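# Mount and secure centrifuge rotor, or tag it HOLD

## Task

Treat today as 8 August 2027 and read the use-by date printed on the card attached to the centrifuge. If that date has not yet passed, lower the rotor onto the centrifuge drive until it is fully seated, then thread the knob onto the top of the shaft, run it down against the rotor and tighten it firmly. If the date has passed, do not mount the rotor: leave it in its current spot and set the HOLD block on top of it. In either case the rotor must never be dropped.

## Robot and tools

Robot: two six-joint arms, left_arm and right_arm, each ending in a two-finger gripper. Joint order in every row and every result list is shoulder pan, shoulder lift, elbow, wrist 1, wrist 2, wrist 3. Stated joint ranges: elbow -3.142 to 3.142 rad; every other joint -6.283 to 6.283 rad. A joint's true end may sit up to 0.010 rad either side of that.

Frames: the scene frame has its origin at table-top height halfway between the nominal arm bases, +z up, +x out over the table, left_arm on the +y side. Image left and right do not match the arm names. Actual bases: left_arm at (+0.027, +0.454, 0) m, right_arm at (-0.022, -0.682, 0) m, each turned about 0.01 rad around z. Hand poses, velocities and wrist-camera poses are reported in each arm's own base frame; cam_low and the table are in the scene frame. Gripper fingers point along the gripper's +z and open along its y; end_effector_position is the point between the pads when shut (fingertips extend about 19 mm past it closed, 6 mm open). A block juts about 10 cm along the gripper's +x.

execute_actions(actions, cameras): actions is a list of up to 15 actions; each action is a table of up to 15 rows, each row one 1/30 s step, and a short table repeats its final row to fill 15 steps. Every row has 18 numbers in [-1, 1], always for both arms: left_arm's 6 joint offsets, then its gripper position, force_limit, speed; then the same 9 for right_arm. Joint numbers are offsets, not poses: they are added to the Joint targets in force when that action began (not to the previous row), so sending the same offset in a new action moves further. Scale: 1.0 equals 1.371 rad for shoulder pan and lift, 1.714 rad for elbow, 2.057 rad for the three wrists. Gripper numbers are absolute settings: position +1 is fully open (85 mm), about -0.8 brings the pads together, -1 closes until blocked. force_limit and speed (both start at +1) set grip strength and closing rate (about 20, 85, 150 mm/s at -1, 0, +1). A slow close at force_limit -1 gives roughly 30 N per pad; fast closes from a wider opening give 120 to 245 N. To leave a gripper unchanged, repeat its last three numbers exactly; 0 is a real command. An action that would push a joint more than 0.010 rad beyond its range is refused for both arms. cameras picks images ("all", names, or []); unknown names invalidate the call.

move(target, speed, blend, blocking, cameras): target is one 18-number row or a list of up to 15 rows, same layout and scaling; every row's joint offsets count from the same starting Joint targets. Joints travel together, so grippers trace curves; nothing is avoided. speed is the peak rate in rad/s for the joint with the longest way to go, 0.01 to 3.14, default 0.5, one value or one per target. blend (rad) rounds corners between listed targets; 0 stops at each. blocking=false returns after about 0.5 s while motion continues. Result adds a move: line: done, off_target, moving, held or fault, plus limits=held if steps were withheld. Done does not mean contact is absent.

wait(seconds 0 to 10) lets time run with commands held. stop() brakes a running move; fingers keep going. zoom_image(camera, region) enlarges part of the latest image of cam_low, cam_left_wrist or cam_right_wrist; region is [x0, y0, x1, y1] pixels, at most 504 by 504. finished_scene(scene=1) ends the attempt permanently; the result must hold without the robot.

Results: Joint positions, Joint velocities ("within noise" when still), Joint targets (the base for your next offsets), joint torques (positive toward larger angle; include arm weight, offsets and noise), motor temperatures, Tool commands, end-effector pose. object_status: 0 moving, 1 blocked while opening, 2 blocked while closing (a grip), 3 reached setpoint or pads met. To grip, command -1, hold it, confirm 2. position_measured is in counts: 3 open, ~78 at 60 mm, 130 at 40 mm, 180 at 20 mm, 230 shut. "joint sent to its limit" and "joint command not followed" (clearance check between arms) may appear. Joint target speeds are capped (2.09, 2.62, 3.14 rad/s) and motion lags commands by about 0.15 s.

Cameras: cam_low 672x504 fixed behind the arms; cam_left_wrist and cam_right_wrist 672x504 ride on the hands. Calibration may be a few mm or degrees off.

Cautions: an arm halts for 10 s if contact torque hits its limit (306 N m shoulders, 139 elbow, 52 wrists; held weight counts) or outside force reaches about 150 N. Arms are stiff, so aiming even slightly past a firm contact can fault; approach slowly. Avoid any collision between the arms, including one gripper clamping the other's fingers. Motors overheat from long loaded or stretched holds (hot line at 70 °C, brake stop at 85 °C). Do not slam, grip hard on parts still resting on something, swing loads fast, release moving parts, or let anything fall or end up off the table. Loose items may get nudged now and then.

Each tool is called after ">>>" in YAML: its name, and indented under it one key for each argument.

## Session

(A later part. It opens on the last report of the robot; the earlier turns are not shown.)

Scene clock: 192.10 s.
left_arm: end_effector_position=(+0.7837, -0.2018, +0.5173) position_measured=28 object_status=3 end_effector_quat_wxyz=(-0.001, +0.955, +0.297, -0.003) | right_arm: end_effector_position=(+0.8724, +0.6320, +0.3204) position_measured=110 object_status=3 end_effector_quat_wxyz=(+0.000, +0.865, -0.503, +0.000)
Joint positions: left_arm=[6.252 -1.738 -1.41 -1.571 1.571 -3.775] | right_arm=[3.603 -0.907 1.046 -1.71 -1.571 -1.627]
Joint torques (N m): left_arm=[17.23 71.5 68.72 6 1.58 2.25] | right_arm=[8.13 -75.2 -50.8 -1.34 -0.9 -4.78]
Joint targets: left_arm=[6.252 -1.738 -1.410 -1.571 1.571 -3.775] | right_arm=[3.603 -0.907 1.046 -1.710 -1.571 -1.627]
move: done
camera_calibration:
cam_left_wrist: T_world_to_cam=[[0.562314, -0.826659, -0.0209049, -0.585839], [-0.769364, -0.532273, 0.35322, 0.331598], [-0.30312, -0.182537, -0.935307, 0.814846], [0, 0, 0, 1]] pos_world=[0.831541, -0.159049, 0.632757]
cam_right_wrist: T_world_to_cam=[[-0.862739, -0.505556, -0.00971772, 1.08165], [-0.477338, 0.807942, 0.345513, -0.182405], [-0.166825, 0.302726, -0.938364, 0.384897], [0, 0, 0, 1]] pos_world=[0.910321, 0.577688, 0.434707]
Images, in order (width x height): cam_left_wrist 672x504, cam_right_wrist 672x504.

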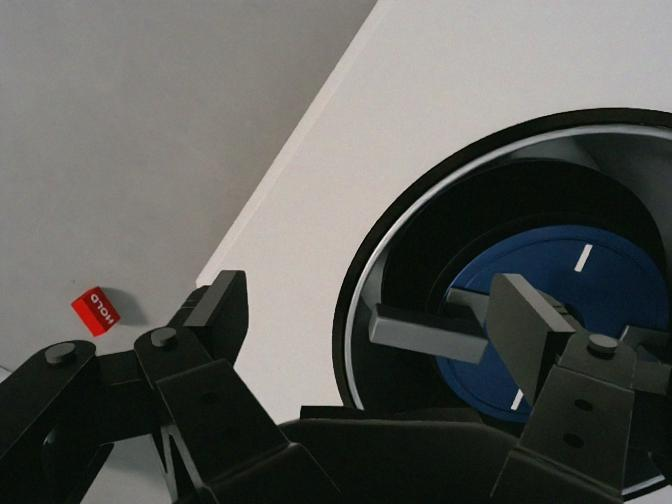

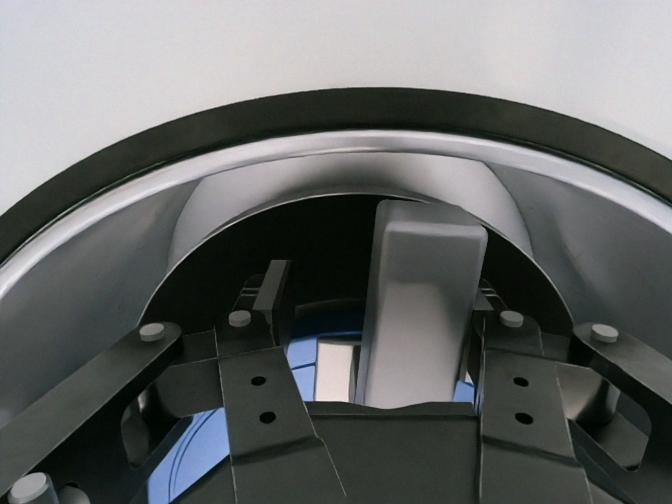

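>>> move:
  target: [0,0,0,0,0,0,0.8,0,-0.9,0.0003,0.0114,-0.0152,0.0051,0,-0.0295,0.15,0,-0.9]
  speed: 0.04

>>> move:
  target: [0,0,0,0,0,0,0.8,0,-0.9,0.0003,0.0114,-0.0152,0.0051,0,-0.0295,0.15,0,-0.9]
  speed: 0.04
  cameras: ["all"]

>>> zoom_image:
  camera: "cam_low"
  region: [290, 160, 430, 260]

Scene clock: 194.13 s.
left_arm: end_effector_position=(+0.7837, -0.2018, +0.5173) position_measured=28 object_status=3 end_effector_quat_wxyz=(-0.001, +0.955, +0.297, -0.003) | right_arm: end_effector_position=(+0.8795, +0.6361, +0.3203) position_measured=110 object_status=3 end_effector_quat_wxyz=(+0.000, +0.880, -0.476, +0.000)
Joint positions: left_arm=[6.252 -1.738 -1.41 -1.571 1.571 -3.775] | right_arm=[3.603 -0.891 1.02 -1.7 -1.571 -1.688]
Joint torques (N m): left_arm=[16.36 71.44 68.17 6.22 1.9 2.09] | right_arm=[8.38 -76.18 -51.2 -1.43 -1.05 -4.53]
Joint targets: left_arm=[6.252 -1.738 -1.410 -1.571 1.571 -3.775] | right_arm=[3.603 -0.891 1.020 -1.700 -1.571 -1.688]
move: done

Scene clock: 195.97 s.
left_arm: end_effector_position=(+0.7837, -0.2018, +0.5173) position_measured=28 object_status=3 end_effector_quat_wxyz=(-0.001, +0.955, +0.297, -0.003) | right_arm: end_effector_position=(+0.8866, +0.6401, +0.3201) position_measured=110 object_status=3 end_effector_quat_wxyz=(+0.000, +0.894, -0.449, +0.000)
Joint positions: left_arm=[6.252 -1.738 -1.41 -1.571 1.571 -3.775] | right_arm=[3.604 -0.876 0.994 -1.689 -1.571 -1.749]
Joint torques (N m): left_arm=[18.04 71.98 69.51 5.96 1.84 2.15] | right_arm=[7.66 -75.49 -49.57 -1.4 -0.97 -4.56]
Joint targets: left_arm=[6.252 -1.738 -1.410 -1.571 1.571 -3.775] | right_arm=[3.604 -0.876 0.994 -1.689 -1.571 -1.749]
move: done
camera_calibration:
cam_left_wrist: T_world_to_cam=[[0.562314, -0.826659, -0.0209049, -0.585839], [-0.769364, -0.532273, 0.35322, 0.331598], [-0.30312, -0.182537, -0.935307, 0.814846], [0, 0, 0, 1]] pos_world=[0.831541, -0.159049, 0.632757]
cam_right_wrist: T_world_to_cam=[[-0.794608, -0.607046, -0.00964613, 1.10253], [-0.572342, 0.743691, 0.345469, -0.0566346], [-0.202542, 0.280033, -0.938381, 0.430749], [0, 0, 0, 1]] pos_world=[0.930912, 0.590783, 0.434408]

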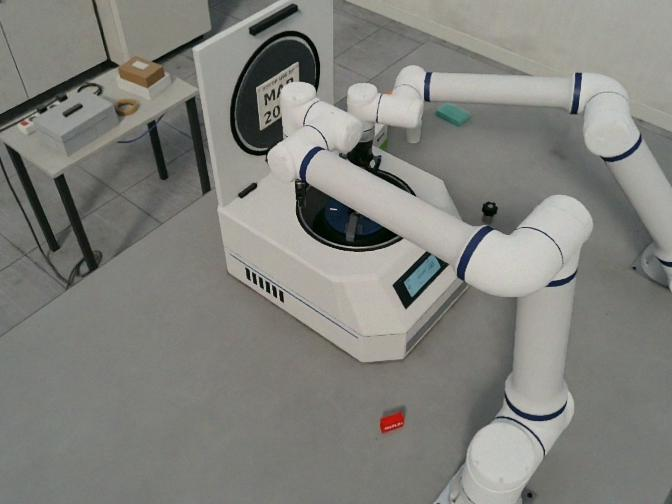

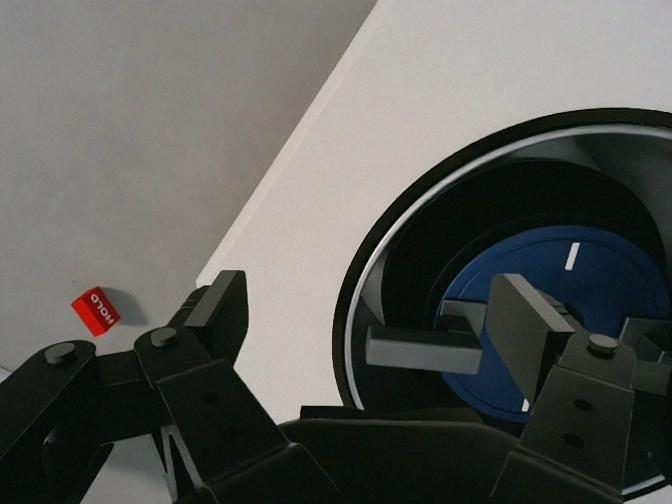

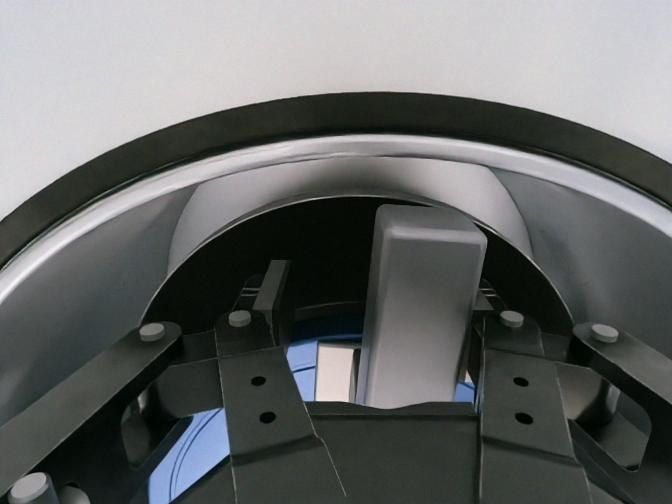

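Scaled by 3.600.

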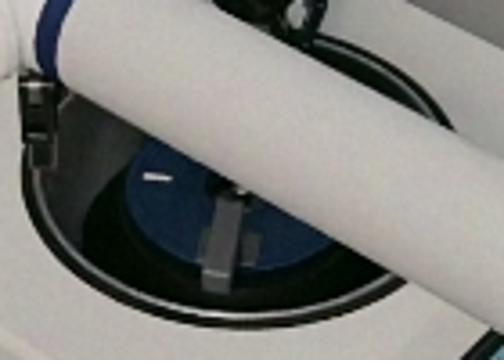

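>>> move:
  target:
    - [0,0,0,0,0,0,0.8,0,-0.9,0.0011,-0.0616,0.0819,-0.0271,0,0.1695,0.15,0,-0.9]
    - [0,0,0,0,0,0,0.8,0,-0.9,0.0067,-0.1007,0.1323,-0.043,0,0.292,0.15,0,-0.9]
    - [0,0,0,0,0,0,0.8,0,-0.9,0.0269,-0.142,0.1835,-0.0582,0,0.4752,0.15,0,-0.9]
    - [0,0,0,0,0,0,0.8,0,-0.9,0.057,-0.1639,0.21,-0.0657,0,0.6649,0.15,0,-0.9]
    - [0,0,0,0,0,0,0.8,0,-0.9,0.0926,-0.1648,0.2106,-0.0656,0,0.8585,0.15,0,-0.9]
    - [0,0,0,0,0,0,0.8,0,-0.9,0.1125,-0.1549,0.1989,-0.0625,0,0.9649,0.15,0,-0.9]
  speed: 0.25
  blend: 0.03
  cameras: ["all"]

Scene clock: 208.03 s.
left_arm: end_effector_position=(+0.7837, -0.2018, +0.5173) position_measured=28 object_status=3 end_effector_quat_wxyz=(-0.001, +0.955, +0.297, -0.003) | right_arm: end_effector_position=(+0.6784, +0.6983, +0.3205) position_measured=110 object_status=3 end_effector_quat_wxyz=(+0.000, -0.189, +0.982, +0.000)
Joint positions: left_arm=[6.252 -1.738 -1.41 -1.571 1.571 -3.775] | right_arm=[3.758 -1.088 1.335 -1.818 -1.571 0.236]
Joint torques (N m): left_arm=[14.13 69.36 69.22 6.57 2.03 2.14] | right_arm=[7.98 -64.18 -49.52 -1.14 -0.92 4.73]
Joint targets: left_arm=[6.252 -1.738 -1.410 -1.571 1.571 -3.775] | right_arm=[3.758 -1.088 1.335 -1.818 -1.571 0.236]
move: done
camera_calibration:
cam_left_wrist: T_world_to_cam=[[0.562314, -0.826659, -0.0209049, -0.585839], [-0.769364, -0.532273, 0.35322, 0.331598], [-0.30312, -0.182537, -0.935307, 0.814846], [0, 0, 0, 1]] pos_world=[0.831541, -0.159049, 0.632757]
cam_right_wrist: T_world_to_cam=[[-0.382783, 0.923794, -0.00902944, -0.376205], [0.865757, 0.362112, 0.345457, -0.928327], [0.3224, 0.124418, -0.938391, 0.125117], [0, 0, 0, 1]] pos_world=[0.619363, 0.668127, 0.434709]

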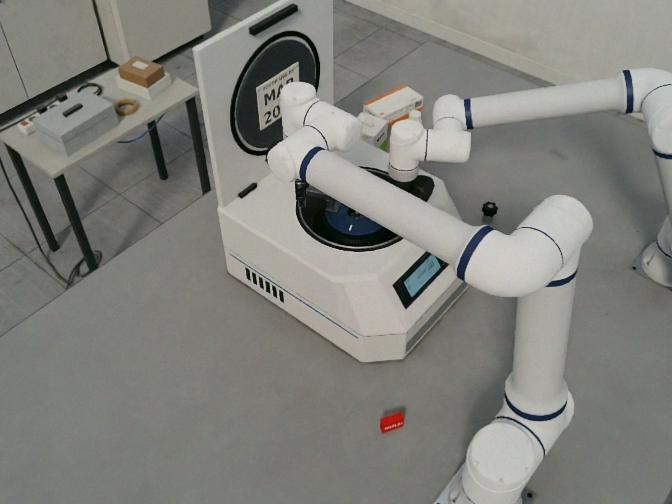

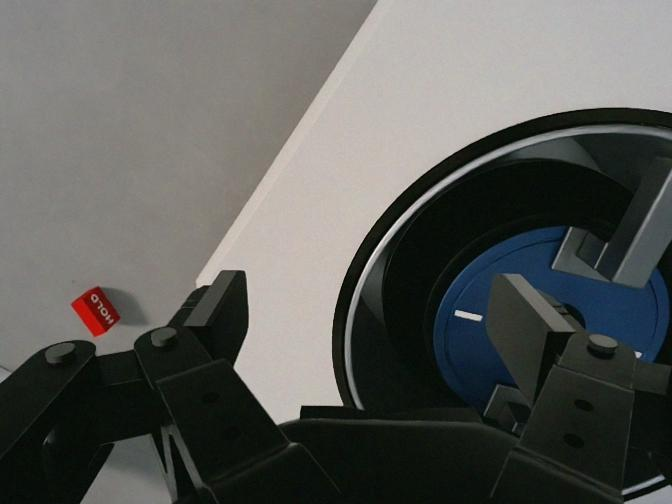

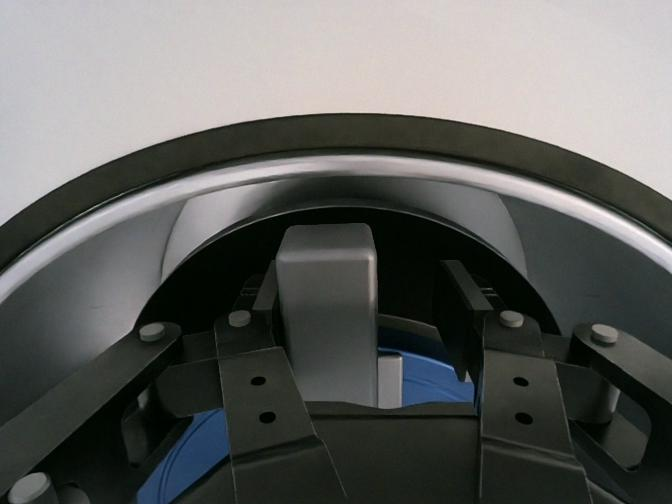

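>>> move:
  target: [0,0,0,0,0,0,0.8,0,-0.9,0,0,0,0,0,0,-1,-0.5,-1]

>>> move:
  target: [0,0,0,0,0,0,0.8,0,-0.9,0,0.0003,0.0007,-0.0008,0,0,-1,-0.5,-1]
  speed: 0.01

>>> move:
  target: [0,0,0,0,0,0,0.8,0,-0.9,0,-0.0003,-0.0007,0.0008,0,0,-1,-0.5,-1]
  speed: 0.01

>>> move:
  target: [0,0,0,0,0,0,0.8,0,-0.9,0,-0.0003,-0.0007,0.0008,0,0,-1,-0.5,-1]
  speed: 0.01

>>> move:
  target: [0,0,0,0,0,0,0.8,0,-0.9,0,-0.0003,-0.0007,0.0008,0,0,-1,-0.5,-1]
  speed: 0.01

Scene clock: 209.80 s.
left_arm: end_effector_position=(+0.7837, -0.2018, +0.5173) position_measured=28 object_status=3 end_effector_quat_wxyz=(-0.001, +0.955, +0.297, -0.003) | right_arm: end_effector_position=(+0.6783, +0.6984, +0.3205) position_measured=170 object_status=0 end_effector_quat_wxyz=(+0.000, -0.189, +0.982, +0.000)
Joint positions: left_arm=[6.252 -1.738 -1.41 -1.571 1.571 -3.775] | right_arm=[3.758 -1.088 1.335 -1.818 -1.571 0.236]
Joint torques (N m): left_arm=[16.48 70.58 68.41 6.37 1.69 1.8] | right_arm=[4.16 -65.38 -41.18 -5.03 -1.14 2.84]
Joint targets: left_arm=[6.252 -1.738 -1.410 -1.571 1.571 -3.775] | right_arm=[3.758 -1.088 1.335 -1.818 -1.571 0.236]
move: done

Scene clock: 210.50 s.
left_arm: end_effector_position=(+0.7837, -0.2018, +0.5173) position_measured=28 object_status=3 end_effector_quat_wxyz=(-0.001, +0.955, +0.297, -0.003) | right_arm: end_effector_position=(+0.6784, +0.6984, +0.3197) position_measured=170 object_status=2 end_effector_quat_wxyz=(+0.000, -0.189, +0.982, +0.000)
Joint positions: left_arm=[6.252 -1.738 -1.41 -1.571 1.571 -3.775] | right_arm=[3.758 -1.088 1.336 -1.82 -1.571 0.236]
Joint torques (N m): left_arm=[14.57 71.9 68.15 6.13 2.3 2.63] | right_arm=[2.69 -37.26 -15.14 -11.97 -0.96 -0.55]
Joint targets: left_arm=[6.252 -1.738 -1.410 -1.571 1.571 -3.775] | right_arm=[3.758 -1.088 1.336 -1.820 -1.571 0.236]
move: done

Scene clock: 211.20 s.
left_arm: end_effector_position=(+0.7837, -0.2018, +0.5173) position_measured=28 object_status=3 end_effector_quat_wxyz=(-0.001, +0.955, +0.297, -0.003) | right_arm: end_effector_position=(+0.6783, +0.6983, +0.3202) position_measured=170 object_status=2 end_effector_quat_wxyz=(+0.000, -0.189, +0.982, +0.000)
Joint positions: left_arm=[6.252 -1.738 -1.41 -1.571 1.571 -3.775] | right_arm=[3.758 -1.088 1.335 -1.818 -1.571 0.236]
Joint torques (N m): left_arm=[13.81 71.2 68.15 5.66 1.9 2] | right_arm=[1.56 -68.62 -43.23 -0.75 -1.14 -3.53]
Joint targets: left_arm=[6.252 -1.738 -1.410 -1.571 1.571 -3.775] | right_arm=[3.758 -1.088 1.335 -1.818 -1.571 0.236]
move: done

Scene clock: 211.90 s.
left_arm: end_effector_position=(+0.7837, -0.2018, +0.5173) position_measured=28 object_status=3 end_effector_quat_wxyz=(-0.001, +0.955, +0.297, -0.003) | right_arm: end_effector_position=(+0.6783, +0.6983, +0.3213) position_measured=170 object_status=2 end_effector_quat_wxyz=(+0.000, -0.189, +0.982, +0.000)
Joint positions: left_arm=[6.252 -1.738 -1.41 -1.571 1.571 -3.775] | right_arm=[3.758 -1.088 1.334 -1.816 -1.571 0.236]
Joint torques (N m): left_arm=[14.77 70.52 68.82 5.9 2.14 1.69] | right_arm=[-0.39 -101.82 -60.67 -1.14 -0.97 -3.55]
Joint targets: left_arm=[6.252 -1.738 -1.410 -1.571 1.571 -3.775] | right_arm=[3.758 -1.088 1.334 -1.816 -1.571 0.236]
move: done

Scene clock: 212.60 s.
left_arm: end_effector_position=(+0.7837, -0.2018, +0.5173) position_measured=28 object_status=3 end_effector_quat_wxyz=(-0.001, +0.955, +0.297, -0.003) | right_arm: end_effector_position=(+0.6783, +0.6983, +0.3224) position_measured=170 object_status=2 end_effector_quat_wxyz=(+0.000, -0.189, +0.982, +0.000)
Joint positions: left_arm=[6.252 -1.738 -1.41 -1.571 1.571 -3.775] | right_arm=[3.758 -1.089 1.333 -1.815 -1.571 0.236]
Joint torques (N m): left_arm=[15.09 73.65 68.37 6.38 1.98 2.26] | right_arm=[-2.59 -112.07 -65.51 -3.46 -0.98 -3.55]
Joint targets: left_arm=[6.252 -1.738 -1.410 -1.571 1.571 -3.775] | right_arm=[3.758 -1.089 1.333 -1.815 -1.571 0.236]
move: done

>>> move:
  target: [0,0,0,0,0,0,0.8,0,-0.9,0,0.0007,0.0016,-0.0018,0,0,-1,-0.5,-1]
  speed: 0.01

>>> move:
  target: [0,0,0,0,0,0,0.8,0,-0.9,-0.0063,-0.0032,0.0039,-0.001,0,-0.034,-1,-0.5,-1]
  speed: 0.02

>>> move:
  target: [0,0,0,0,0,0,0.8,0,-0.9,-0.0009,-0.0005,0.0006,-0.0002,0,-0.0049,-1,-0.5,-1]
  speed: 0.01

>>> move:
  target: [0,0,0,0,0,0,0.8,0,-0.9,-0.0009,-0.0005,0.0006,-0.0002,0,-0.0049,-1,-0.5,-1]
  speed: 0.01

>>> move:
  target: [0,0,0,0,0,0,0.8,0,-0.9,-0.0009,-0.0005,0.0006,-0.0002,0,-0.0049,-1,-0.5,-1]
  speed: 0.01

>>> move:
  target: [0,0,0,0,0,0,0.8,0,-0.9,-0.0009,-0.0005,0.0006,-0.0002,0,-0.0049,-1,-0.5,-1]
  speed: 0.01

Scene clock: 213.93 s.
left_arm: end_effector_position=(+0.7837, -0.2018, +0.5173) position_measured=28 object_status=3 end_effector_quat_wxyz=(-0.001, +0.955, +0.297, -0.003) | right_arm: end_effector_position=(+0.6784, +0.6984, +0.3206) position_measured=170 object_status=2 end_effector_quat_wxyz=(+0.000, -0.189, +0.982, +0.000)
Joint positions: left_arm=[6.252 -1.738 -1.41 -1.571 1.571 -3.775] | right_arm=[3.758 -1.088 1.335 -1.818 -1.571 0.236]
Joint torques (N m): left_arm=[13.49 72.39 68.01 5.71 1.78 2.14] | right_arm=[-4.8 -41.29 -25.92 -19.02 -0.94 -3.48]
Joint targets: left_arm=[6.252 -1.738 -1.410 -1.571 1.571 -3.775] | right_arm=[3.758 -1.088 1.335 -1.818 -1.571 0.236]
move: done

Scene clock: 217.70 s.
left_arm: end_effector_position=(+0.7837, -0.2018, +0.5173) position_measured=28 object_status=3 end_effector_quat_wxyz=(-0.001, +0.955, +0.297, -0.003) | right_arm: end_effector_position=(+0.6820, +0.6909, +0.3201) position_measured=170 object_status=2 end_effector_quat_wxyz=(+0.000, -0.219, +0.976, +0.000)
Joint positions: left_arm=[6.252 -1.738 -1.41 -1.571 1.571 -3.775] | right_arm=[3.749 -1.092 1.342 -1.82 -1.571 0.167]
Joint torques (N m): left_arm=[15.26 69.81 69.19 6.45 2.33 2.29] | right_arm=[-21.73 -58.79 -24.31 -14.92 -1.2 -5.8]
Joint targets: left_arm=[6.252 -1.738 -1.410 -1.571 1.571 -3.775] | right_arm=[3.749 -1.092 1.342 -1.820 -1.571 0.166]
move: done

Scene clock: 218.93 s.
left_arm: end_effector_position=(+0.7837, -0.2018, +0.5173) position_measured=28 object_status=3 end_effector_quat_wxyz=(-0.001, +0.955, +0.297, -0.003) | right_arm: end_effector_position=(+0.6826, +0.6898, +0.3201) position_measured=170 object_status=2 end_effector_quat_wxyz=(+0.000, -0.223, +0.975, +0.000)
Joint positions: left_arm=[6.252 -1.738 -1.41 -1.571 1.571 -3.775] | right_arm=[3.748 -1.093 1.343 -1.821 -1.571 0.156]
Joint torques (N m): left_arm=[12.64 73.51 68.23 6.26 2.31 2.03] | right_arm=[-22.19 -57.4 -25.3 -19.38 -1.02 -5.27]
Joint targets: left_arm=[6.252 -1.738 -1.410 -1.571 1.571 -3.775] | right_arm=[3.748 -1.093 1.343 -1.821 -1.571 0.156]
move: done

Scene clock: 220.17 s.
left_arm: end_effector_position=(+0.7837, -0.2018, +0.5173) position_measured=28 object_status=3 end_effector_quat_wxyz=(-0.001, +0.955, +0.297, -0.003) | right_arm: end_effector_position=(+0.6831, +0.6887, +0.3201) position_measured=170 object_status=2 end_effector_quat_wxyz=(+0.000, -0.228, +0.974, +0.000)
Joint positions: left_arm=[6.252 -1.738 -1.41 -1.571 1.571 -3.775] | right_arm=[3.747 -1.094 1.344 -1.821 -1.571 0.146]
Joint torques (N m): left_arm=[15.65 73.41 68.33 6.26 2.17 2.06] | right_arm=[-22.38 -57.71 -25.93 -20.22 -1.05 -5.3]
Joint targets: left_arm=[6.252 -1.738 -1.410 -1.571 1.571 -3.775] | right_arm=[3.747 -1.094 1.344 -1.821 -1.571 0.146]
move: done

Scene clock: 221.40 s.
left_arm: end_effector_position=(+0.7837, -0.2018, +0.5173) position_measured=28 object_status=3 end_effector_quat_wxyz=(-0.001, +0.955, +0.297, -0.003) | right_arm: end_effector_position=(+0.6836, +0.6877, +0.3201) position_measured=170 object_status=2 end_effector_quat_wxyz=(+0.000, -0.232, +0.973, +0.000)
Joint positions: left_arm=[6.252 -1.738 -1.41 -1.571 1.571 -3.775] | right_arm=[3.746 -1.094 1.345 -1.822 -1.571 0.136]
Joint torques (N m): left_arm=[13.69 71.15 68.94 5.98 2.08 1.96] | right_arm=[-23.49 -57.05 -26.59 -20.93 -0.93 -5.7]
Joint targets: left_arm=[6.252 -1.738 -1.410 -1.571 1.571 -3.775] | right_arm=[3.746 -1.094 1.345 -1.822 -1.571 0.136]
move: done

Scene clock: 222.63 s.
left_arm: end_effector_position=(+0.7837, -0.2018, +0.5173) position_measured=28 object_status=3 end_effector_quat_wxyz=(-0.001, +0.955, +0.297, -0.003) | right_arm: end_effector_position=(+0.6841, +0.6866, +0.3201) position_measured=170 object_status=2 end_effector_quat_wxyz=(+0.000, -0.236, +0.972, +0.000)
Joint positions: left_arm=[6.252 -1.738 -1.41 -1.571 1.571 -3.775] | right_arm=[3.745 -1.095 1.346 -1.822 -1.571 0.126]
Joint torques (N m): left_arm=[12.62 71.51 68.21 6.04 2.02 2.41] | right_arm=[-22.03 -56.54 -26.73 -21.28 -0.97 -5.59]
Joint targets: left_arm=[6.252 -1.738 -1.410 -1.571 1.571 -3.775] | right_arm=[3.745 -1.095 1.346 -1.822 -1.571 0.126]
move: done

>>> move:
  target: [0,0,0,0,0,0,0.8,0,-0.9,0,0,0,0,0,0,0.2,-0.5,-1]

>>> move:
  target:
    - [0,0,0,0,0,0,0.8,0,-0.9,0,-0.02,-0.0802,0.0802,0,0,0.2,-0.5,-1]
    - [-0.03,0.2,-0.15,-0.02,0,0,0.8,0,-0.9,-0.2152,-0.1495,-0.0268,0.122,0,-0.4988,0.2,-0.5,-1]
    - [-0.0744,0.4654,-0.315,-0.0442,0,0,0.8,0,-0.9,-0.3822,-0.316,0.4065,-0.128,0,-0.9217,0.2,-0.5,-1]
  speed: [0.2,0.8,0.8]
  blend: [0.02,0.1,0]
  cameras: ["all"]

>>> zoom_image:
  camera: "cam_low"
  region: [290, 160, 430, 260]

>>> zoom_image:
  camera: "cam_low"
  region: [465, 190, 515, 230]

Scene clock: 226.27 s.
left_arm: end_effector_position=(+0.7837, -0.2018, +0.5173) position_measured=28 object_status=3 end_effector_quat_wxyz=(-0.001, +0.955, +0.297, -0.003) | right_arm: end_effector_position=(+0.6841, +0.6866, +0.3201) position_measured=104 object_status=0 end_effector_quat_wxyz=(+0.000, -0.236, +0.972, +0.000)
Joint positions: left_arm=[6.252 -1.738 -1.41 -1.571 1.571 -3.775] | right_arm=[3.745 -1.095 1.346 -1.822 -1.571 0.126]
Joint torques (N m): left_arm=[13.61 72.04 68.85 5.73 2.33 2.57] | right_arm=[8.05 -83.94 -49.94 -1.29 -1.1 2.91]
Joint targets: left_arm=[6.252 -1.738 -1.410 -1.571 1.571 -3.775] | right_arm=[3.745 -1.095 1.346 -1.822 -1.571 0.126]
move: done

Scene clock: 230.13 s.
left_arm: end_effector_position=(+0.3806, -0.2300, +0.5158) position_measured=28 object_status=3 end_effector_quat_wxyz=(+0.000, +0.969, +0.248, +0.000) | right_arm: end_effector_position=(+0.6252, +0.2275, +0.2488) position_measured=104 object_status=3 end_effector_quat_wxyz=(+0.000, +0.798, -0.602, +0.000)
Joint positions: left_arm=[6.15 -1.1 -1.95 -1.662 1.571 -3.775] | right_arm=[3.22 -1.528 2.043 -2.085 -1.571 -1.77]
Joint torques (N m): left_arm=[-6.92 28.89 66.34 1.33 2.02 1.98] | right_arm=[-15.83 -52.14 -26.71 -11.82 -1.17 -4.97]
Joint targets: left_arm=[6.150 -1.100 -1.950 -1.662 1.571 -3.775] | right_arm=[3.220 -1.528 2.043 -2.085 -1.571 -1.770]
move: done
camera_calibration:
cam_left_wrist: T_world_to_cam=[[0.475253, -0.879692, -0.0166176, -0.363744], [-0.822142, -0.45073, 0.347744, 0.0487299], [-0.313398, -0.151604, -0.937442, 0.698341], [0, 0, 0, 1]] pos_world=[0.431791, -0.192147, 0.631664]
cam_right_wrist: T_world_to_cam=[[-0.9581, -0.286277, -0.00948292, 0.672845], [-0.271795, 0.898185, 0.345531, -0.0978237], [-0.0904002, 0.333631, -0.938359, 0.344139], [0, 0, 0, 1]] pos_world=[0.649176, 0.165669, 0.363108]

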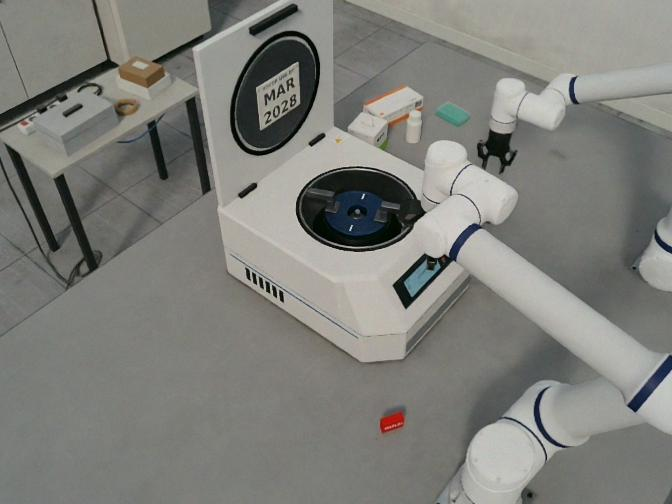

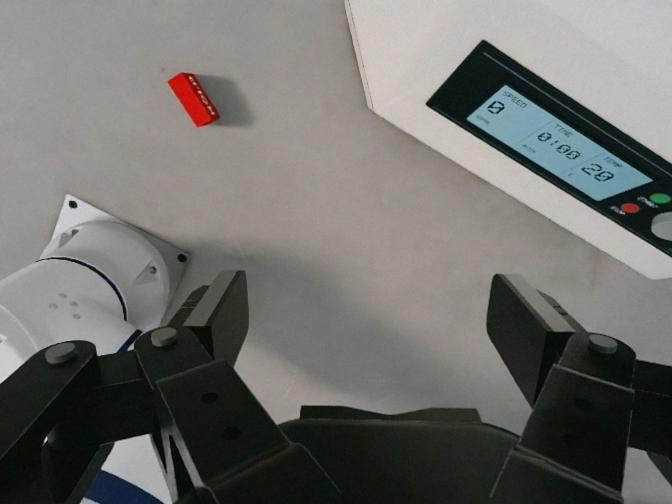

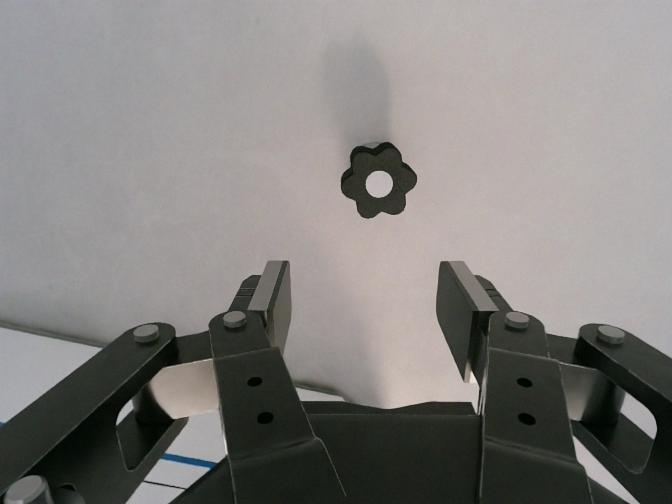

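Scaled by 3.600.

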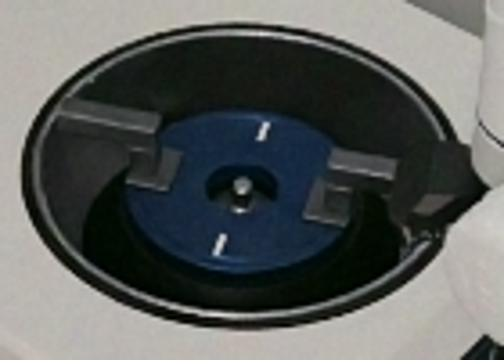

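Scaled by 10.080.

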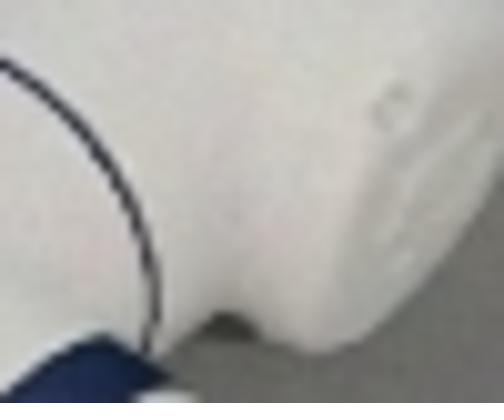

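>>> zoom_image:
  camera: "cam_low"
  region: [320, 185, 400, 240]

>>> zoom_image:
  camera: "cam_right_wrist"
  region: [310, 110, 450, 240]

Scaled by 6.300.

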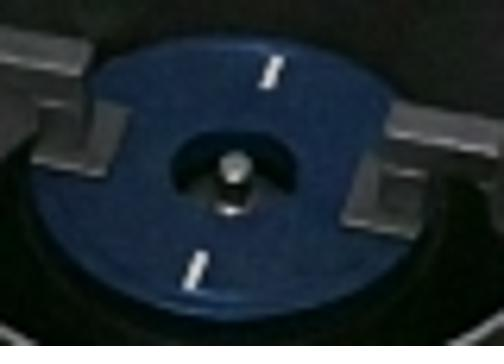

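Scaled by 3.600.

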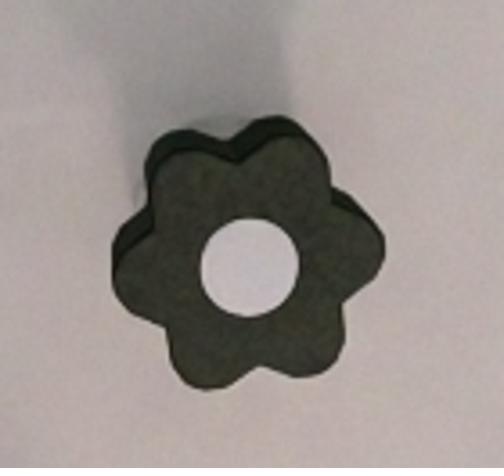

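>>> move:
  target: [0,0,0,0,0,0,0.8,0,-0.9,-0.0121,0.0344,0.0685,-0.0804,0,-0.9383,0.6,-0.5,-1]
  speed: 1.0
  cameras: ["cam_right_wrist","cam_low"]

>>> zoom_image:
  camera: "cam_right_wrist"
  region: [220, 100, 520, 330]

Scene clock: 234.23 s.
left_arm: end_effector_position=(+0.3806, -0.2300, +0.5158) position_measured=28 object_status=3 end_effector_quat_wxyz=(+0.000, +0.969, +0.248, +0.000) | right_arm: end_effector_position=(+0.6053, +0.2156, +0.1693) position_measured=53 object_status=3 end_effector_quat_wxyz=(+0.000, +0.952, +0.305, +0.000)
Joint positions: left_arm=[6.15 -1.1 -1.95 -1.662 1.571 -3.775] | right_arm=[3.204 -1.481 2.16 -2.251 -1.571 -3.7]
Joint torques (N m): left_arm=[-7.05 29.45 67.7 1.35 2.24 2.31] | right_arm=[-14.92 -28.92 -24 -11.67 -0.99 -5.11]
Joint targets: left_arm=[6.150 -1.100 -1.950 -1.662 1.571 -3.775] | right_arm=[3.204 -1.481 2.160 -2.251 -1.571 -3.700]
move: done
camera_calibration:
cam_right_wrist: T_world_to_cam=[[0.591701, -0.806106, -0.00910542, -0.176443], [-0.754939, -0.558035, 0.344476, 0.541526], [-0.282765, -0.196953, -0.938751, 0.502541], [0, 0, 0, 1]] pos_world=[0.655322, 0.258935, 0.283612]
Images, in order (width x height): cam_low 672x504, cam_right_wrist 672x504.

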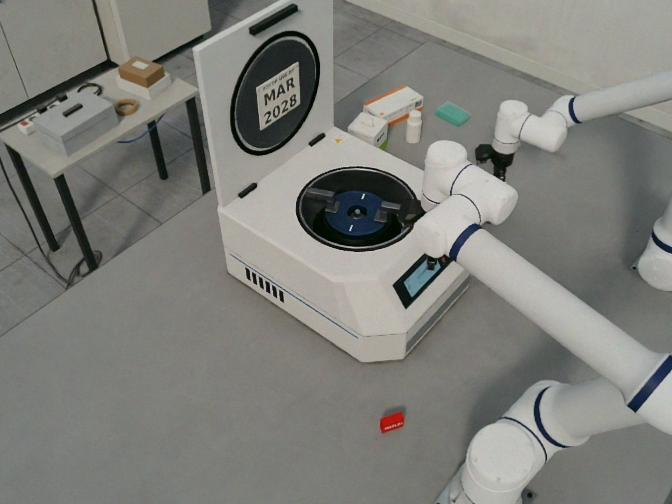

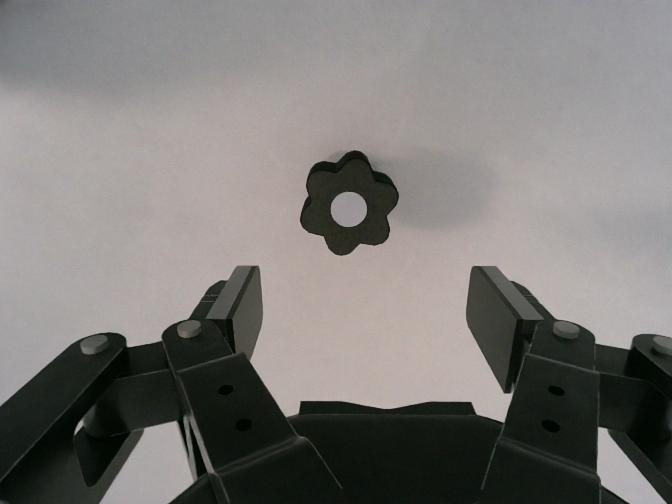

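Scaled by 1.680.

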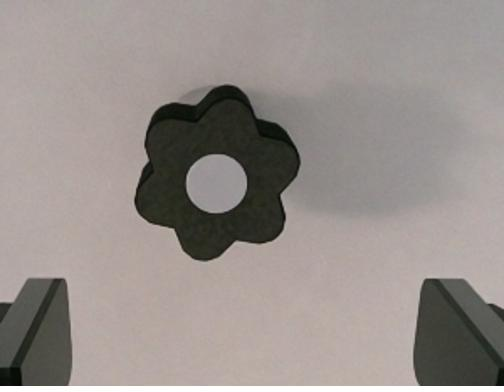

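>>> move:
  target: [0,0,0,0,0,0,0.8,0,-0.9,0.003,0.0716,0.0274,-0.0699,0,-0.9071,0.6,-0.5,-1]
  speed: 1.0
  cameras: ["cam_right_wrist"]

>>> zoom_image:
  camera: "cam_right_wrist"
  region: [230, 150, 500, 350]

Scene clock: 237.80 s.
left_arm: end_effector_position=(+0.3806, -0.2300, +0.5158) position_measured=28 object_status=3 end_effector_quat_wxyz=(+0.000, +0.969, +0.248, +0.000) | right_arm: end_effector_position=(+0.6072, +0.2183, +0.1003) position_measured=53 object_status=3 end_effector_quat_wxyz=(+0.000, +0.320, +0.948, +0.000)
Joint positions: left_arm=[6.15 -1.1 -1.95 -1.662 1.571 -3.775] | right_arm=[3.208 -1.383 2.207 -2.395 -1.571 -5.566]
Joint torques (N m): left_arm=[-6.08 28.16 67.25 2 2.31 2.27] | right_arm=[7.13 -32.85 -19.71 -11.44 -0.96 -4.44]
Joint targets: left_arm=[6.150 -1.100 -1.950 -1.662 1.571 -3.775] | right_arm=[3.208 -1.383 2.207 -2.395 -1.571 -5.566]
move: done
camera_calibration:
cam_right_wrist: T_world_to_cam=[[0.595682, 0.803164, -0.00951653, -0.529672], [0.755919, -0.556557, 0.344719, -0.349578], [0.27157, -0.212537, -0.938658, 0.105624], [0, 0, 0, 1]] pos_world=[0.551084, 0.253302, 0.214611]
Images, in order (width x height): cam_right_wrist 672x504.

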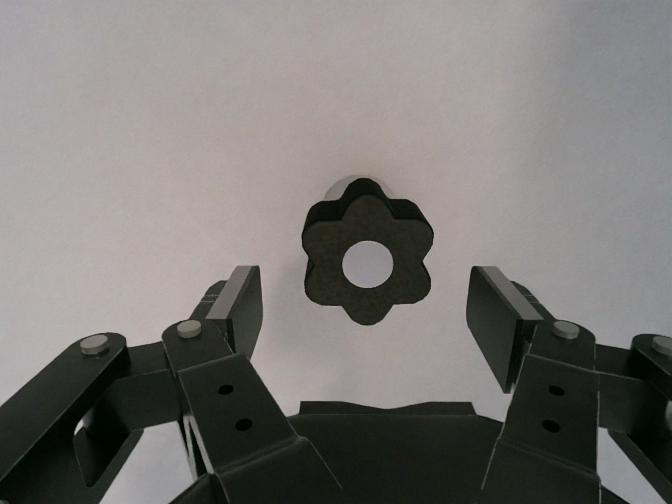

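Scaled by 1.867.

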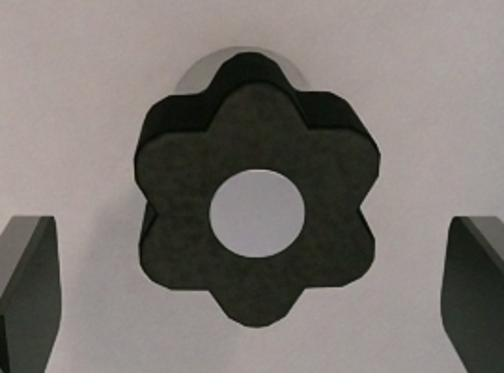

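>>> move:
  target: [0,0,0,0,0,0,0.8,0,-0.9,0.0036,0.0534,0.0128,-0.0461,0,0.0024,0.6,-0.5,-1]
  speed: 0.12
  cameras: ["cam_right_wrist"]

>>> execute_actions:
  actions:
    - [[0,0,0,0,0,0,0.8,0,-0.9,0,0,0,0,0,0,-1,-0.3,-1]]
    - [[0,0,0,0,0,0,0.8,0,-0.9,0,0,0,0,0,0,-1,-0.3,-1]]
    - [[0,0,0,0,0,0,0.8,0,-0.9,0,0,0,0,0,0,-1,-0.3,-1]]
  cameras: ["cam_right_wrist"]

Scene clock: 240.73 s.
left_arm: end_effector_position=(+0.3806, -0.2300, +0.5158) position_measured=28 object_status=3 end_effector_quat_wxyz=(+0.000, +0.969, +0.248, +0.000) | right_arm: end_effector_position=(+0.6083, +0.2214, +0.0554) position_measured=53 object_status=3 end_effector_quat_wxyz=(+0.000, +0.320, +0.948, +0.000)
Joint positions: left_arm=[6.15 -1.1 -1.95 -1.662 1.571 -3.775] | right_arm=[3.213 -1.31 2.229 -2.489 -1.571 -5.562]
Joint torques (N m): left_arm=[-4.88 29.19 67.69 1.7 2.35 2.25] | right_arm=[8.16 -35.94 -17.26 -11.56 -1.13 4.53]
Joint targets: left_arm=[6.150 -1.100 -1.950 -1.662 1.571 -3.775] | right_arm=[3.213 -1.310 2.229 -2.489 -1.571 -5.562]
move: done
camera_calibration:
cam_right_wrist: T_world_to_cam=[[0.595579, 0.803237, -0.00975453, -0.533245], [0.756109, -0.556452, 0.344471, -0.33324], [0.271264, -0.212535, -0.938746, 0.0640436], [0, 0, 0, 1]] pos_world=[0.552183, 0.256502, 0.169711]
Images, in order (width x height): cam_right_wrist 672x504.

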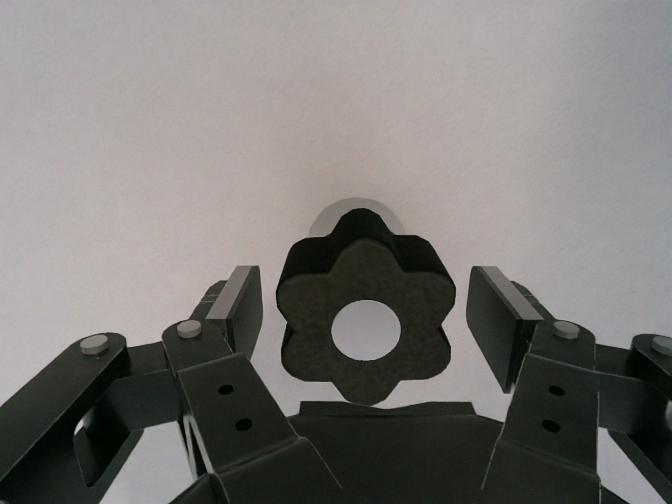

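Scene clock: 242.43 s.
left_arm: end_effector_position=(+0.3806, -0.2300, +0.5158) position_measured=28 object_status=3 end_effector_quat_wxyz=(+0.000, +0.969, +0.248, +0.000) | right_arm: end_effector_position=(+0.6083, +0.2214, +0.0552) position_measured=109 object_status=2 end_effector_quat_wxyz=(+0.000, +0.320, +0.948, +0.000)
Joint positions: left_arm=[6.15 -1.1 -1.95 -1.662 1.571 -3.775] | right_arm=[3.213 -1.31 2.229 -2.49 -1.571 -5.562]
Joint torques (N m): left_arm=[-4.17 30.25 67.57 1.87 2.07 2.55] | right_arm=[6.21 -36.67 -19.04 -5.64 -0.97 4.48]
Joint targets: left_arm=[6.150 -1.100 -1.950 -1.662 1.571 -3.775] | right_arm=[3.213 -1.310 2.229 -2.489 -1.571 -5.562]
Step readings (joint positions of left_arm | right_arm):
0: [6.150 -1.100 -1.950 -1.662 1.571 -3.775] | [3.213 -1.310 2.229 -2.489 -1.571 -5.562]
1: [6.150 -1.100 -1.950 -1.662 1.571 -3.775] | [3.213 -1.310 2.229 -2.489 -1.571 -5.562]
2: [6.150 -1.100 -1.950 -1.662 1.571 -3.775] | [3.213 -1.310 2.229 -2.489 -1.571 -5.562]
4: [6.150 -1.100 -1.950 -1.662 1.571 -3.775] | [3.213 -1.310 2.229 -2.489 -1.571 -5.562]
8: [6.150 -1.100 -1.950 -1.662 1.571 -3.775] | [3.213 -1.310 2.229 -2.489 -1.571 -5.562]
15: [6.150 -1.100 -1.950 -1.662 1.571 -3.775] | [3.213 -1.310 2.229 -2.489 -1.571 -5.562]
16: [6.150 -1.100 -1.950 -1.662 1.571 -3.775] | [3.213 -1.310 2.229 -2.489 -1.571 -5.562]
17: [6.150 -1.100 -1.950 -1.662 1.571 -3.775] | [3.213 -1.310 2.229 -2.489 -1.571 -5.562]
19: [6.150 -1.100 -1.950 -1.662 1.571 -3.775] | [3.213 -1.310 2.229 -2.489 -1.571 -5.562]
23: [6.150 -1.100 -1.950 -1.662 1.571 -3.775] | [3.213 -1.310 2.229 -2.489 -1.571 -5.562]
30: [6.150 -1.100 -1.950 -1.662 1.571 -3.775] | [3.213 -1.310 2.229 -2.489 -1.571 -5.562]
31: [6.150 -1.100 -1.950 -1.662 1.571 -3.775] | [3.213 -1.310 2.229 -2.489 -1.571 -5.562]
32: [6.150 -1.100 -1.950 -1.662 1.571 -3.775] | [3.213 -1.310 2.229 -2.489 -1.571 -5.562]
34: [6.150 -1.100 -1.950 -1.662 1.571 -3.775] | [3.213 -1.310 2.229 -2.490 -1.571 -5.562]
38: [6.150 -1.100 -1.950 -1.662 1.571 -3.775] | [3.213 -1.310 2.229 -2.490 -1.571 -5.562]
45: [6.150 -1.100 -1.950 -1.662 1.571 -3.775] | [3.213 -1.310 2.229 -2.490 -1.571 -5.562]
camera_calibration:
cam_right_wrist: T_world_to_cam=[[0.595579, 0.803237, -0.00975453, -0.533246], [0.756109, -0.556452, 0.344471, -0.333206], [0.271264, -0.212535, -0.938746, 0.0639497], [0, 0, 0, 1]] pos_world=[0.552183, 0.256502, 0.169611]
Images, in order (width x height): cam_right_wrist 672x504.

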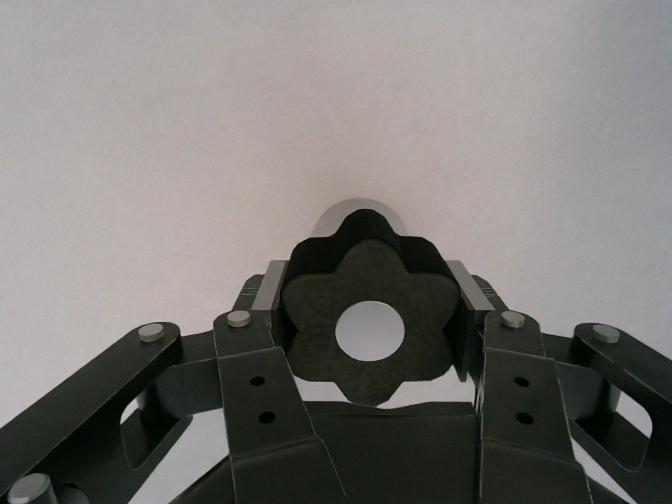

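>>> move:
  target:
    - [0,0,0,0,0,0,0.8,0,-0.9,0.0058,-0.159,-0.1085,0.1964,0,0,-1,-0.3,-1]
    - [0,0,0,0,0,0,0.8,0,-0.9,0.1729,0.0073,-0.542,0.4463,0,-0.146,-1,-0.3,-1]
    - [0,0,0,0,0,0,0.8,0,-0.9,0.3742,0.337,-0.9327,0.5522,0,-0.2907,-1,-0.3,-1]
  speed: [0.4,0.7,0.6]
  blend: [0.08,0.08,0]
  cameras: ["all"]

Scene clock: 247.73 s.
left_arm: end_effector_position=(+0.3806, -0.2300, +0.5158) position_measured=28 object_status=3 end_effector_quat_wxyz=(+0.000, +0.969, +0.248, +0.000) | right_arm: end_effector_position=(+0.8049, +0.7452, +0.4995) position_measured=109 object_status=2 end_effector_quat_wxyz=(+0.000, -0.228, +0.974, +0.000)
Joint positions: left_arm=[6.15 -1.1 -1.95 -1.662 1.571 -3.775] | right_arm=[3.726 -0.848 0.631 -1.354 -1.571 -6.159]
Joint torques (N m): left_arm=[-4.07 30.72 67.67 1.54 2 2.39] | right_arm=[8.79 -82.98 -52.49 -1.39 -1.18 -4.91]
Joint targets: left_arm=[6.150 -1.100 -1.950 -1.662 1.571 -3.775] | right_arm=[3.726 -0.848 0.630 -1.353 -1.571 -6.160]
move: done
camera_calibration:
cam_left_wrist: T_world_to_cam=[[0.475254, -0.879692, -0.0166181, -0.363744], [-0.822141, -0.450731, 0.347744, 0.0487293], [-0.313398, -0.151604, -0.937442, 0.698341], [0, 0, 0, 1]] pos_world=[0.431791, -0.192147, 0.631664]
cam_right_wrist: T_world_to_cam=[[-0.455532, 0.890173, -0.00904696, -0.285818], [0.83407, 0.43033, 0.34517, -1.14197], [0.311154, 0.14969, -0.938497, 0.236785], [0, 0, 0, 1]] pos_world=[0.748609, 0.710409, 0.61381]

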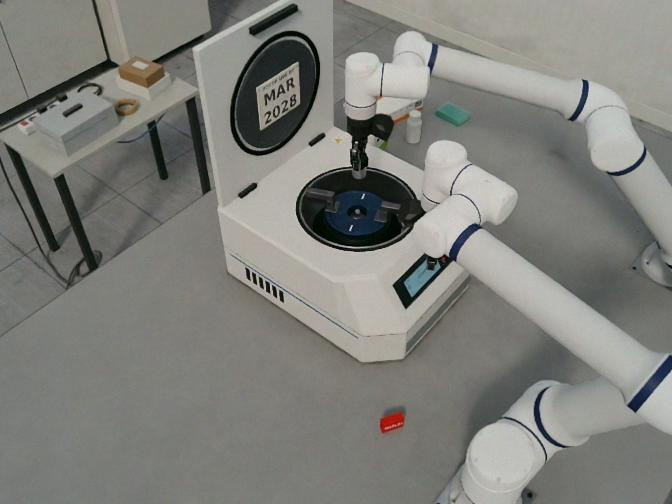

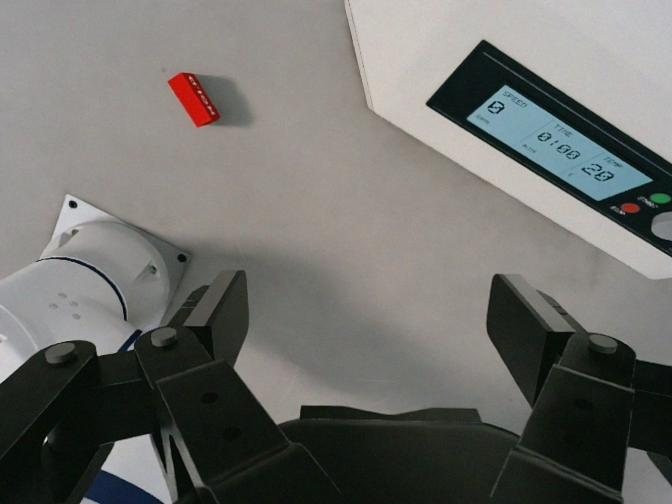

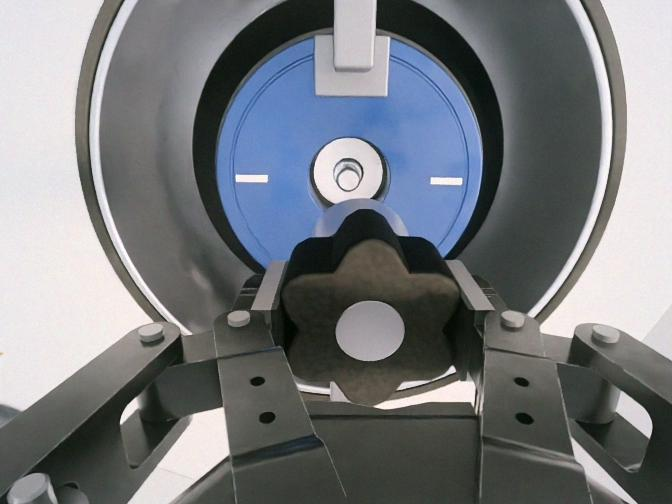

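>>> zoom_image:
  camera: "cam_right_wrist"
  region: [270, 120, 430, 240]

>>> zoom_image:
  camera: "cam_low"
  region: [280, 130, 440, 250]

Scaled by 3.150.

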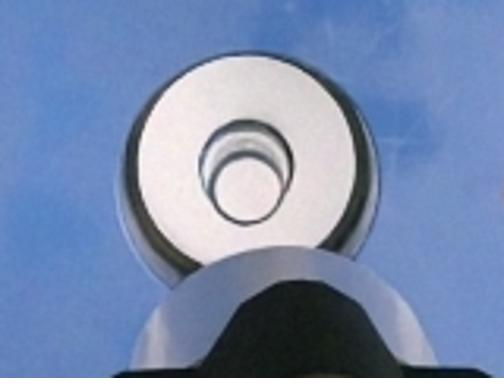

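Scaled by 3.150.

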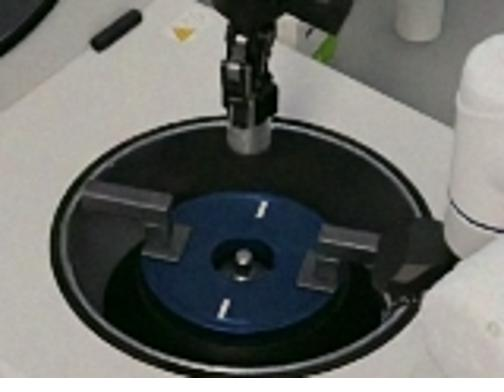

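>>> move:
  target: [0,0,0,0,0,0,0.8,0,-0.9,-0.0019,-0.0185,0.1695,-0.1288,0,-0.0015,-1,-0.3,-1]
  speed: 0.3
  cameras: ["cam_low","cam_right_wrist"]

>>> zoom_image:
  camera: "cam_right_wrist"
  region: [270, 150, 430, 270]

>>> zoom_image:
  camera: "cam_low"
  region: [310, 160, 410, 235]

Scene clock: 253.17 s.
left_arm: end_effector_position=(+0.3806, -0.2300, +0.5158) position_measured=28 object_status=3 end_effector_quat_wxyz=(+0.000, +0.969, +0.248, +0.000) | right_arm: end_effector_position=(+0.8076, +0.7437, +0.3592) position_measured=109 object_status=2 end_effector_quat_wxyz=(+0.000, -0.229, +0.974, +0.000)
Joint positions: left_arm=[6.15 -1.1 -1.95 -1.662 1.571 -3.775] | right_arm=[3.723 -0.873 0.921 -1.618 -1.571 -6.163]
Joint torques (N m): left_arm=[-4.98 27.61 67.44 1.44 2.01 2.4] | right_arm=[-15.79 -103 -34.05 -12.06 -0.93 -4.65]
Joint targets: left_arm=[6.150 -1.100 -1.950 -1.662 1.571 -3.775] | right_arm=[3.723 -0.873 0.921 -1.618 -1.571 -6.163]
move: done
camera_calibration:
cam_right_wrist: T_world_to_cam=[[-0.456237, 0.889812, -0.00910589, -0.283751], [0.833799, 0.431047, 0.344933, -1.09529], [0.310851, 0.149779, -0.938583, 0.104831], [0, 0, 0, 1]] pos_world=[0.751208, 0.708905, 0.473611]
Images, in order (width x height): cam_low 672x504, cam_right_wrist 672x504.

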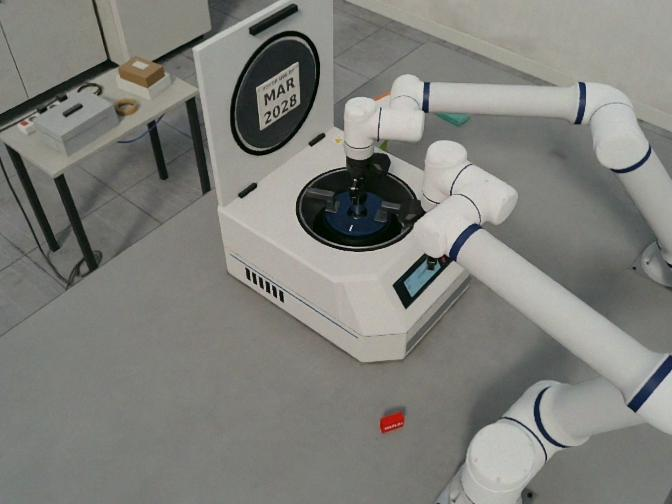

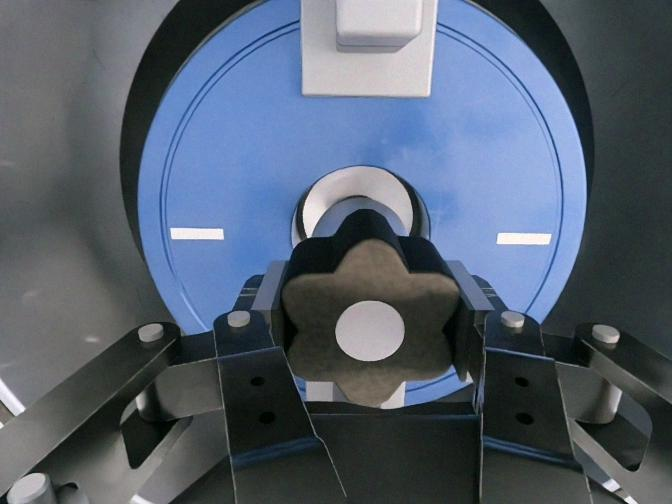

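Scaled by 3.150.

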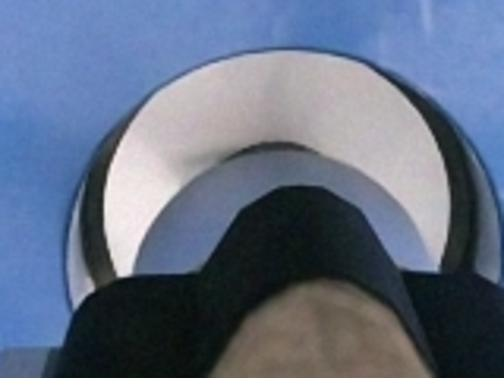

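Scaled by 5.040.

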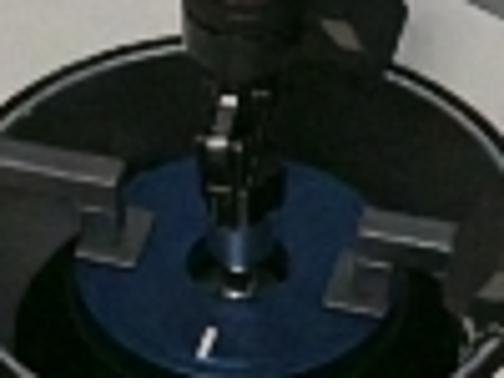

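>>> zoom_image:
  camera: "cam_low"
  region: [340, 190, 380, 225]

Scaled by 12.600.

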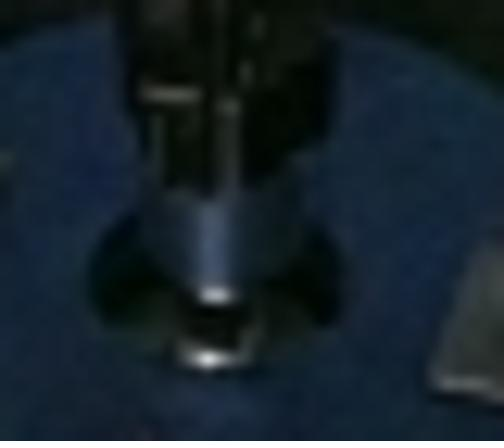

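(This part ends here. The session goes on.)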